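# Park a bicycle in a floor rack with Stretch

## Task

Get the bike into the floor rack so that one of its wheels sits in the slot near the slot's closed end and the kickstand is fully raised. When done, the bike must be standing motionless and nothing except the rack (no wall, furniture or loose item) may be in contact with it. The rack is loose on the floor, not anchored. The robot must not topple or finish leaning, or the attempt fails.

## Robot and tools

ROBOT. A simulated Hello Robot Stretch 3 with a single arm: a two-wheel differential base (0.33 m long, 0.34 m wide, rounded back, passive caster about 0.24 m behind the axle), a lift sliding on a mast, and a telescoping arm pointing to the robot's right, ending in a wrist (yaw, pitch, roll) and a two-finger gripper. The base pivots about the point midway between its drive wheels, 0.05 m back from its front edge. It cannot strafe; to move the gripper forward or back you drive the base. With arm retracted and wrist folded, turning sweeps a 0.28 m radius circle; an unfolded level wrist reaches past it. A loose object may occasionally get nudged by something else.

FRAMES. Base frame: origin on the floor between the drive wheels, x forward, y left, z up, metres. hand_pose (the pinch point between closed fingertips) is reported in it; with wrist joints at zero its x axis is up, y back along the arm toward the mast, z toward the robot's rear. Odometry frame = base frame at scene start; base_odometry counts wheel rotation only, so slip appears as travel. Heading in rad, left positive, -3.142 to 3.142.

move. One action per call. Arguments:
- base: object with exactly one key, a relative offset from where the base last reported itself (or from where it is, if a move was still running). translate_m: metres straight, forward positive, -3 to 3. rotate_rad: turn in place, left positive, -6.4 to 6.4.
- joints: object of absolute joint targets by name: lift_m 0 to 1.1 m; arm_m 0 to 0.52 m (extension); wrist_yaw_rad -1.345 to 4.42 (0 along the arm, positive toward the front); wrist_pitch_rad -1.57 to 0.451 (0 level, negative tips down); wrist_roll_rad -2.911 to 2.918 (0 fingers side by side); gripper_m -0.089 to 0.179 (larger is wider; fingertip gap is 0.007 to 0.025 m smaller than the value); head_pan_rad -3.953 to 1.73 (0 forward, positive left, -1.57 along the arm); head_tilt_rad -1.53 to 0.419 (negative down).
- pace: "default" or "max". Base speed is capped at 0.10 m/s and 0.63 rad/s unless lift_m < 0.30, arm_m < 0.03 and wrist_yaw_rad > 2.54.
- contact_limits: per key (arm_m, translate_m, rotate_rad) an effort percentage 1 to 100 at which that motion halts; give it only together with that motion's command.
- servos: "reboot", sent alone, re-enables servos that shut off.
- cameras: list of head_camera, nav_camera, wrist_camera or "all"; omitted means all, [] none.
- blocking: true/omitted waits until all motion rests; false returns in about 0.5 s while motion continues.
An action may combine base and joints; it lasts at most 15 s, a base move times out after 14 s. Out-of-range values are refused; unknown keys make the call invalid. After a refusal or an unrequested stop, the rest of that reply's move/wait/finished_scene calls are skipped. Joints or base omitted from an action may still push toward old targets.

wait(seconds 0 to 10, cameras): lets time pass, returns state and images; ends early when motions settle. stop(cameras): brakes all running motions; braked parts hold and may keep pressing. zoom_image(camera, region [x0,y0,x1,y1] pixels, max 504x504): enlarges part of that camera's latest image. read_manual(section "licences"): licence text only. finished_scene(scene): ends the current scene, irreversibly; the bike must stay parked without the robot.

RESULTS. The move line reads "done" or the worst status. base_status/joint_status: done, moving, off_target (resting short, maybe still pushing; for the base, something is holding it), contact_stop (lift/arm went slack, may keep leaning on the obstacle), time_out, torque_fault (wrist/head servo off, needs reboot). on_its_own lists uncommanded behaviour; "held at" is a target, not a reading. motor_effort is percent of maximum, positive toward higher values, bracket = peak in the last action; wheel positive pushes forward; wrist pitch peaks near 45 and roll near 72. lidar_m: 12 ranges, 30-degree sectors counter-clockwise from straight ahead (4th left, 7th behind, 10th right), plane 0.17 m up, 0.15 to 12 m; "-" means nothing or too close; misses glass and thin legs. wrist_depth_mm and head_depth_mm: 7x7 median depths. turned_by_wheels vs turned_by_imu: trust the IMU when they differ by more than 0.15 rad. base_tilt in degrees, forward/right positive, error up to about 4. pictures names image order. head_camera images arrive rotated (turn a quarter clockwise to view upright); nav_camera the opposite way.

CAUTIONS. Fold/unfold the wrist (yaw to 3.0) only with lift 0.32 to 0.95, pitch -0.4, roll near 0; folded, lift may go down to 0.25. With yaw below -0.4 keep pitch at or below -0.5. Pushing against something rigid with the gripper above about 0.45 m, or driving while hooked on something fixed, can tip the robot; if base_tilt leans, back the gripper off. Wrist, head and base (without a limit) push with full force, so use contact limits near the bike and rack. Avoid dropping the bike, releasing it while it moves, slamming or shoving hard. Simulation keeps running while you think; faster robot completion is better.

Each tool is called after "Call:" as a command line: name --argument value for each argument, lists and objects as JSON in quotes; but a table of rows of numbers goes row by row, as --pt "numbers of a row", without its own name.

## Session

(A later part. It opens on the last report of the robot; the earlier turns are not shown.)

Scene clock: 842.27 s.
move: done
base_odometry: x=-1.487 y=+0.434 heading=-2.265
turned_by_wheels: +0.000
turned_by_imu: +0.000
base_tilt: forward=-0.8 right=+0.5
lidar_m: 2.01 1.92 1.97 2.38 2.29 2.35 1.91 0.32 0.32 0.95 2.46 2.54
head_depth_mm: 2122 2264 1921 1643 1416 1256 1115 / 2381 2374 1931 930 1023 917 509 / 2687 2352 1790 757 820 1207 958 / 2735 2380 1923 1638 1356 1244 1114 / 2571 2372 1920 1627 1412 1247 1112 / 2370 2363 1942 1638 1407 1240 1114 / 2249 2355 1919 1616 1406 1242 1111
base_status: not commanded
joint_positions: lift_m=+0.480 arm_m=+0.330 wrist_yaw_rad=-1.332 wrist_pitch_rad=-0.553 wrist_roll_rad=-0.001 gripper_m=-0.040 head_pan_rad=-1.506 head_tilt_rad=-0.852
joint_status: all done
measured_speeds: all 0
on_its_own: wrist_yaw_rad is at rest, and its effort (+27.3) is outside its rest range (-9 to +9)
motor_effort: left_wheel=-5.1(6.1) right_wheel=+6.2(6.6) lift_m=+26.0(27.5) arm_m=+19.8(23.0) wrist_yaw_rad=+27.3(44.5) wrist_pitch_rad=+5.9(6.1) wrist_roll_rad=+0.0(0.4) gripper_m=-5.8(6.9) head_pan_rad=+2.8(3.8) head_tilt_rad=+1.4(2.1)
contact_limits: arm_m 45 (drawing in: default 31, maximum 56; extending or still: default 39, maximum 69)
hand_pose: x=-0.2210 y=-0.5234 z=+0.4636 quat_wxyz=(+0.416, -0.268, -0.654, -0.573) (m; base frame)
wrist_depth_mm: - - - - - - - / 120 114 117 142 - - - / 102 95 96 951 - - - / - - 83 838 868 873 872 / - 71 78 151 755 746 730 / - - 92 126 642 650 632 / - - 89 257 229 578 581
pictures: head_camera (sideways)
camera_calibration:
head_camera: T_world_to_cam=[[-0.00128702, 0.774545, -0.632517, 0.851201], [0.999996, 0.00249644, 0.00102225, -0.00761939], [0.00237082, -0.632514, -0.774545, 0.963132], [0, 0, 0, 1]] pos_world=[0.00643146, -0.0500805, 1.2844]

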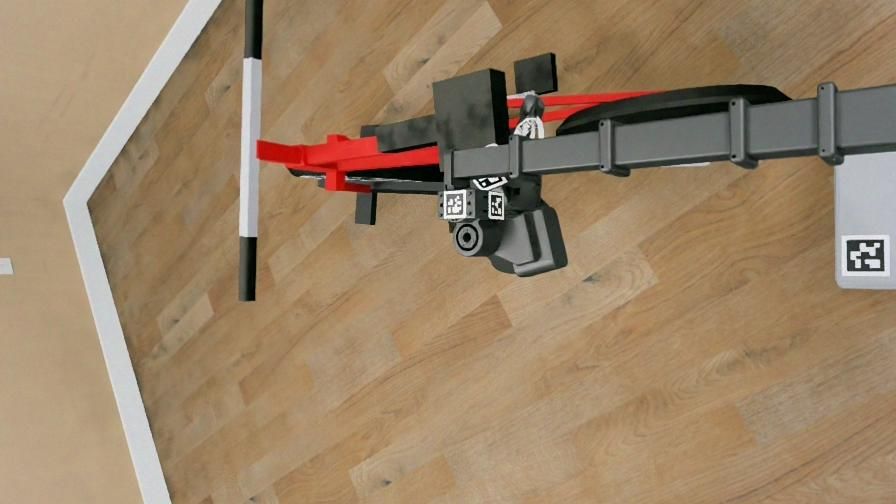

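Call:
move --joints '{"arm_m": 0.05}' --cameras '["head_camera"]'

Call:
move --joints '{"lift_m": 0.6, "wrist_yaw_rad": 1.57, "wrist_pitch_rad": -0.52, "head_pan_rad": -1.6}' --cameras '["head_camera"]'

Call:
move --base '{"translate_m": 0.35}' --joints '{"arm_m": 0.01, "head_pan_rad": -2.1}' --cameras '["head_camera"]'

Call:
zoom_image --camera "head_camera" --region '[100, 0, 600, 500]'

Scene clock: 852.93 s.
move: done
base_odometry: x=-1.487 y=+0.434 heading=-2.265
turned_by_wheels: +0.000
turned_by_imu: -0.001
base_tilt: forward=-0.8 right=+0.5
lidar_m: 2.01 1.91 1.98 2.38 2.29 2.35 1.92 0.32 0.32 0.95 2.46 2.54
head_depth_mm: 2122 2274 1934 1637 1416 1253 1117 / 2383 2372 1932 934 1226 920 503 / 2728 2362 1787 1380 1391 574 934 / 2721 2359 1934 1639 1410 1243 930 / 2547 2355 1933 1633 1417 1245 1113 / 2400 2339 1914 1618 1409 1251 1109 / 2280 2335 1922 1621 1413 1246 1110
base_status: not commanded
joint_positions: lift_m=+0.480 arm_m=+0.050 wrist_yaw_rad=-1.350 wrist_pitch_rad=-0.541 wrist_roll_rad=-0.001 gripper_m=-0.040 head_pan_rad=-1.506 head_tilt_rad=-0.852
joint_status: all done
measured_speeds: all 0
on_its_own: wrist_yaw_rad is held at -1.349, not at your -1.300, by its stall guard, which is not easing now
motor_effort: left_wheel=-6.0(6.0) right_wheel=+5.1(6.6) lift_m=+31.9(32.2) arm_m=-11.8(15.1) wrist_yaw_rad=+1.3(7.3) wrist_pitch_rad=+3.9(5.9) wrist_roll_rad=+0.3(0.8) gripper_m=-5.1(7.2) head_pan_rad=+3.3(4.1) head_tilt_rad=+1.5(2.9)
hand_pose: x=-0.2236 y=-0.2401 z=+0.4661 quat_wxyz=(+0.414, -0.278, -0.650, -0.574) (m; base frame)
wrist_depth_mm: - - - - - - - / - - - - - - - / - - - - - - - / 890 876 884 889 895 872 887 / 480 725 743 154 758 731 746 / 273 270 659 128 656 649 654 / 294 246 111 565 575 569 571
pictures: head_camera (sideways)
camera_calibration:
head_camera: T_world_to_cam=[[-0.00128979, 0.774541, -0.632522, 0.851208], [0.999996, 0.00250038, 0.00102266, -0.00761992], [0.00237364, -0.632519, -0.774541, 0.963126], [0, 0, 0, 1]] pos_world=[0.00643166, -0.0500806, 1.2844]

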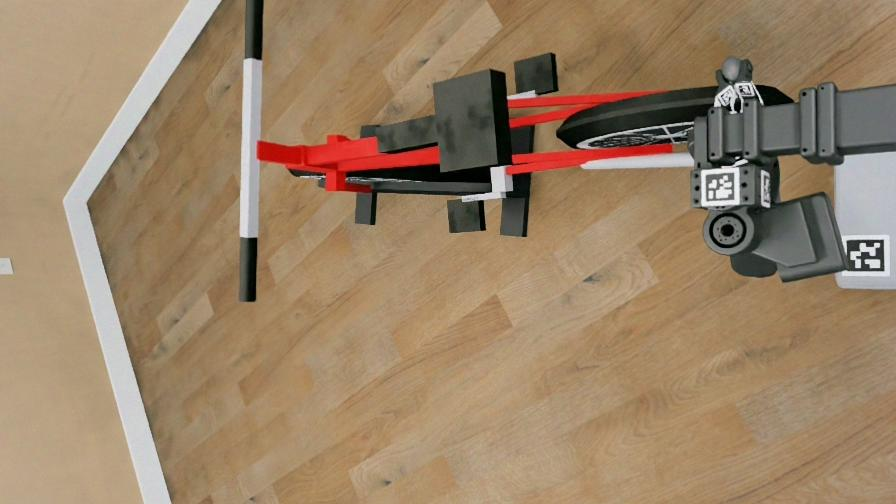

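Scene clock: 855.40 s.
move: done
base_odometry: x=-1.487 y=+0.434 heading=-2.265
turned_by_wheels: +0.000
turned_by_imu: +0.000
base_tilt: forward=-0.8 right=+0.5
lidar_m: 2.01 1.91 1.98 2.38 2.28 2.34 1.92 0.32 0.32 0.95 2.47 2.54
head_depth_mm: 1989 2183 1943 1640 1410 1250 1115 / 2196 2322 1927 1604 1338 448 401 / 2459 2367 1832 951 1151 460 973 / 2729 2359 1924 1562 1413 521 1112 / 2668 2345 1921 1619 1417 552 1094 / 2465 2357 1924 1620 1407 1243 1114 / 2320 2365 1924 1627 1410 1241 1092
base_status: not commanded
joint_positions: lift_m=+0.600 arm_m=+0.050 wrist_yaw_rad=+1.568 wrist_pitch_rad=-0.540 wrist_roll_rad=-0.001 gripper_m=-0.040 head_pan_rad=-1.594 head_tilt_rad=-0.852
joint_status: all done
measured_speeds: all 0
motor_effort: left_wheel=-5.1(5.7) right_wheel=+5.5(6.6) lift_m=+32.9(35.5) arm_m=-10.3(12.7) wrist_yaw_rad=+1.6(5.2) wrist_pitch_rad=+3.5(5.7) wrist_roll_rad=+0.0(0.4) gripper_m=-4.2(6.8) head_pan_rad=-2.2(4.0) head_tilt_rad=+0.3(2.1)
hand_pose: x=+0.1861 y=-0.1957 z=+0.5864 quat_wxyz=(+0.616, +0.614, -0.349, +0.348) (m; base frame)
wrist_depth_mm: - - - - - - - / - - - - - - - / - - - - - - - / - - - - - - - / 922 921 897 153 905 906 892 / 794 784 793 128 772 767 771 / 706 708 667 673 679 697 682
pictures: head_camera (sideways)
camera_calibration:
head_camera: T_world_to_cam=[[0.0669933, 0.771639, -0.632522, 0.850791], [0.996324, -0.085662, 0.00102266, -0.00759751], [-0.053394, -0.630266, -0.774541, 0.963467], [0, 0, 0, 1]] pos_world=[0.00201561, -0.0499149, 1.2844]

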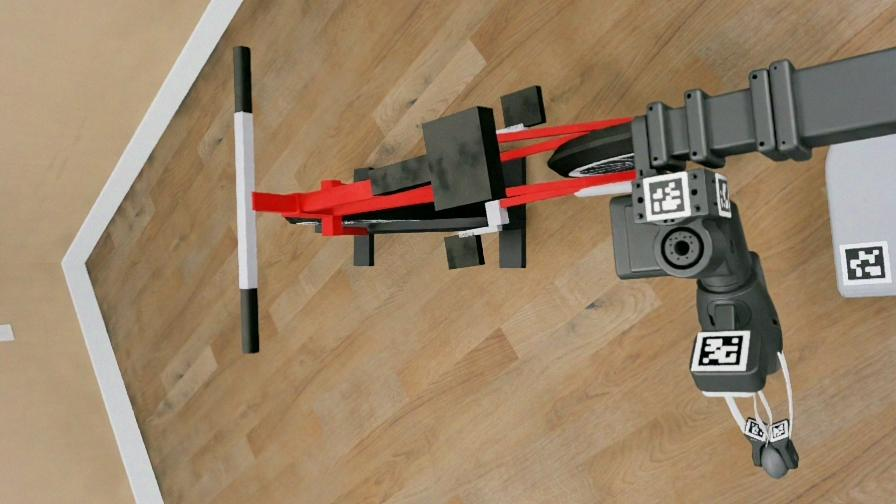

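Scene clock: 860.03 s.
move: done
base_odometry: x=-1.711 y=+0.165 heading=-2.265
turned_by_wheels: +0.000
turned_by_imu: +0.001
base_tilt: forward=-0.8 right=+0.6
lidar_m: 1.70 1.62 1.67 2.23 2.46 2.53 2.23 0.61 0.78 2.39 2.28 2.35
head_depth_mm: 1881 2141 1938 1629 1413 1250 1099 / 1952 2226 1937 1635 1210 1256 1079 / 2048 2263 1950 1298 1384 1245 407 / 2148 2263 1392 1531 1408 445 962 / 2245 2351 1494 1604 1406 452 946 / 2369 2344 1919 1617 1423 1206 495 / 2503 2349 1916 1625 1409 1242 1093
base_status: done
joint_positions: lift_m=+0.600 arm_m=+0.010 wrist_yaw_rad=+1.568 wrist_pitch_rad=-0.540 wrist_roll_rad=-0.001 gripper_m=-0.040 head_pan_rad=-2.094 head_tilt_rad=-0.852
joint_status: all done
measured_speeds: all 0
motor_effort: left_wheel=-2.5(3.5) right_wheel=+5.6(9.9) lift_m=+30.1(33.2) arm_m=-12.4(13.8) wrist_yaw_rad=+1.3(2.4) wrist_pitch_rad=+3.6(3.6) wrist_roll_rad=+0.2(0.5) gripper_m=-5.7(8.1) head_pan_rad=-2.8(3.9) head_tilt_rad=+1.2(2.2)
hand_pose: x=+0.1861 y=-0.1556 z=+0.5864 quat_wxyz=(+0.616, +0.614, -0.349, +0.348) (m; base frame)
wrist_depth_mm: - - - - - - - / - - - - - - - / - - - - - - - / - - - - - - - / 921 885 887 155 898 866 920 / 793 784 804 129 795 784 777 / 710 701 651 667 673 689 696
pictures: head_camera (sideways)
camera_calibration:
head_camera: T_world_to_cam=[[0.428756, 0.645046, -0.632522, 0.848585], [0.833271, -0.552864, 0.00102266, -0.00660289], [-0.349039, -0.527501, -0.774541, 0.96527], [0, 0, 0, 1]] pos_world=[-0.0214162, -0.0418454, 1.2844]

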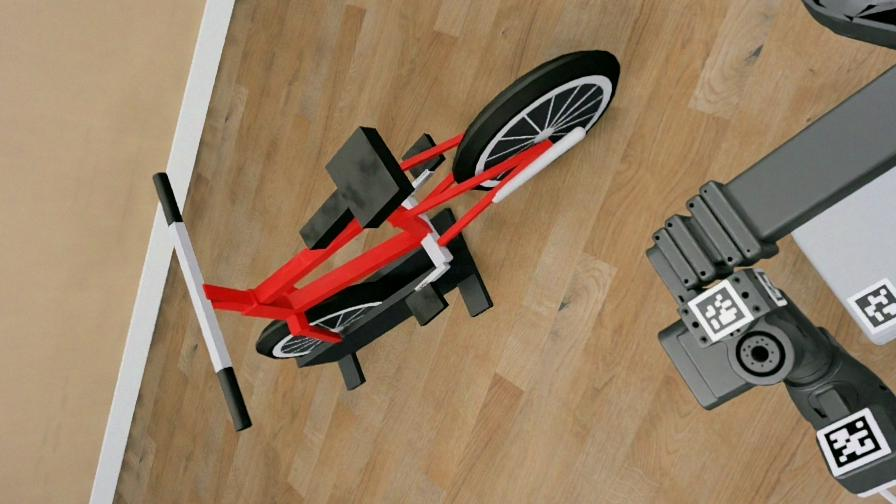

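Scaled by 1.008 from the camera's 896x504 image, which has a finer 1280x720 frame.

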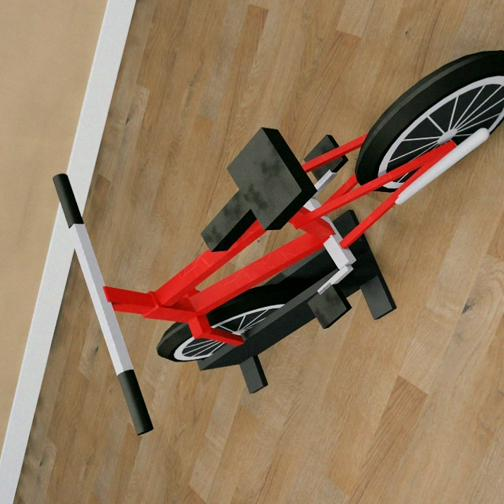

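Call:
zoom_image --camera "head_camera" --region '[220, 240, 460, 400]'

Call:
wait --seconds 2 --cameras '["head_camera"]'

Scaled by 2.100 from the camera's 896x504 image, which has a finer 1280x720 frame.

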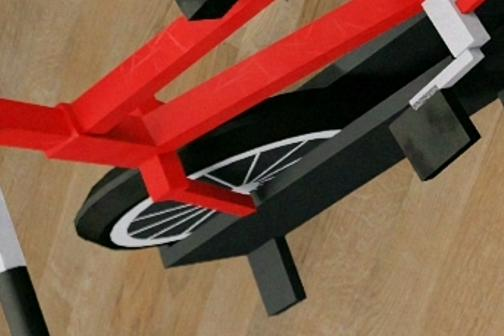

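Scene clock: 865.13 s.
base_odometry: x=-1.711 y=+0.165 heading=-2.265
turned_by_wheels: +0.000
turned_by_imu: -0.001
base_tilt: forward=-0.8 right=+0.5
lidar_m: 1.69 1.62 1.67 2.23 2.48 2.54 2.23 0.61 0.78 2.39 2.28 2.35
head_depth_mm: 1890 2150 1955 1645 1409 1251 1100 / 1964 2224 1941 1637 1209 1250 1079 / 2042 2270 1923 1301 1390 1246 408 / 2133 2283 1393 1535 1412 445 960 / 2246 2364 1494 1591 1413 451 944 / 2350 2342 1904 1630 1415 1206 495 / 2492 2364 1913 1631 1405 1242 1096
base_status: done
joint_positions: lift_m=+0.600 arm_m=+0.010 wrist_yaw_rad=+1.568 wrist_pitch_rad=-0.540 wrist_roll_rad=-0.001 gripper_m=-0.040 head_pan_rad=-2.094 head_tilt_rad=-0.852
joint_status: all done
measured_speeds: all 0
motor_effort: left_wheel=-1.3(3.5) right_wheel=+6.1(9.9) lift_m=+28.2(33.2) arm_m=-11.2(13.8) wrist_yaw_rad=+1.6(2.4) wrist_pitch_rad=+3.4(3.6) wrist_roll_rad=+0.3(0.5) gripper_m=-5.4(8.1) head_pan_rad=-2.3(3.9) head_tilt_rad=+0.8(2.2)
hand_pose: x=+0.1861 y=-0.1556 z=+0.5864 quat_wxyz=(+0.616, +0.614, -0.349, +0.348) (m; base frame)
wrist_depth_mm: - - - - - - - / - - - - - - - / - - - - - - - / - - - - - - - / 926 898 912 154 892 892 899 / 792 784 800 129 773 767 785 / 686 691 653 687 678 692 698
wait: 2.00 s; at rest from the start
pictures: head_camera (sideways)
camera_calibration:
head_camera: T_world_to_cam=[[0.428756, 0.645046, -0.632522, 0.848585], [0.833271, -0.552864, 0.00102266, -0.00660289], [-0.349039, -0.527501, -0.774541, 0.96527], [0, 0, 0, 1]] pos_world=[-0.0214162, -0.0418454, 1.2844]

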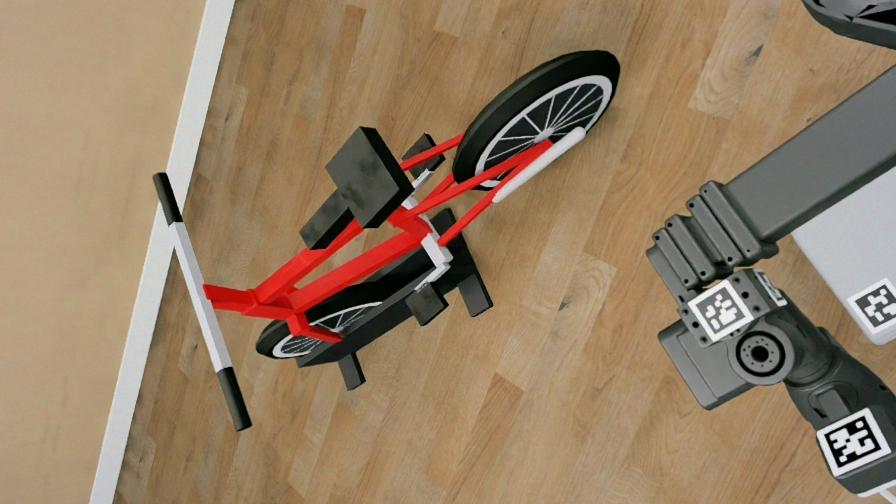

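Call:
finished_scene --scene 2

The scene is finished: the task was done.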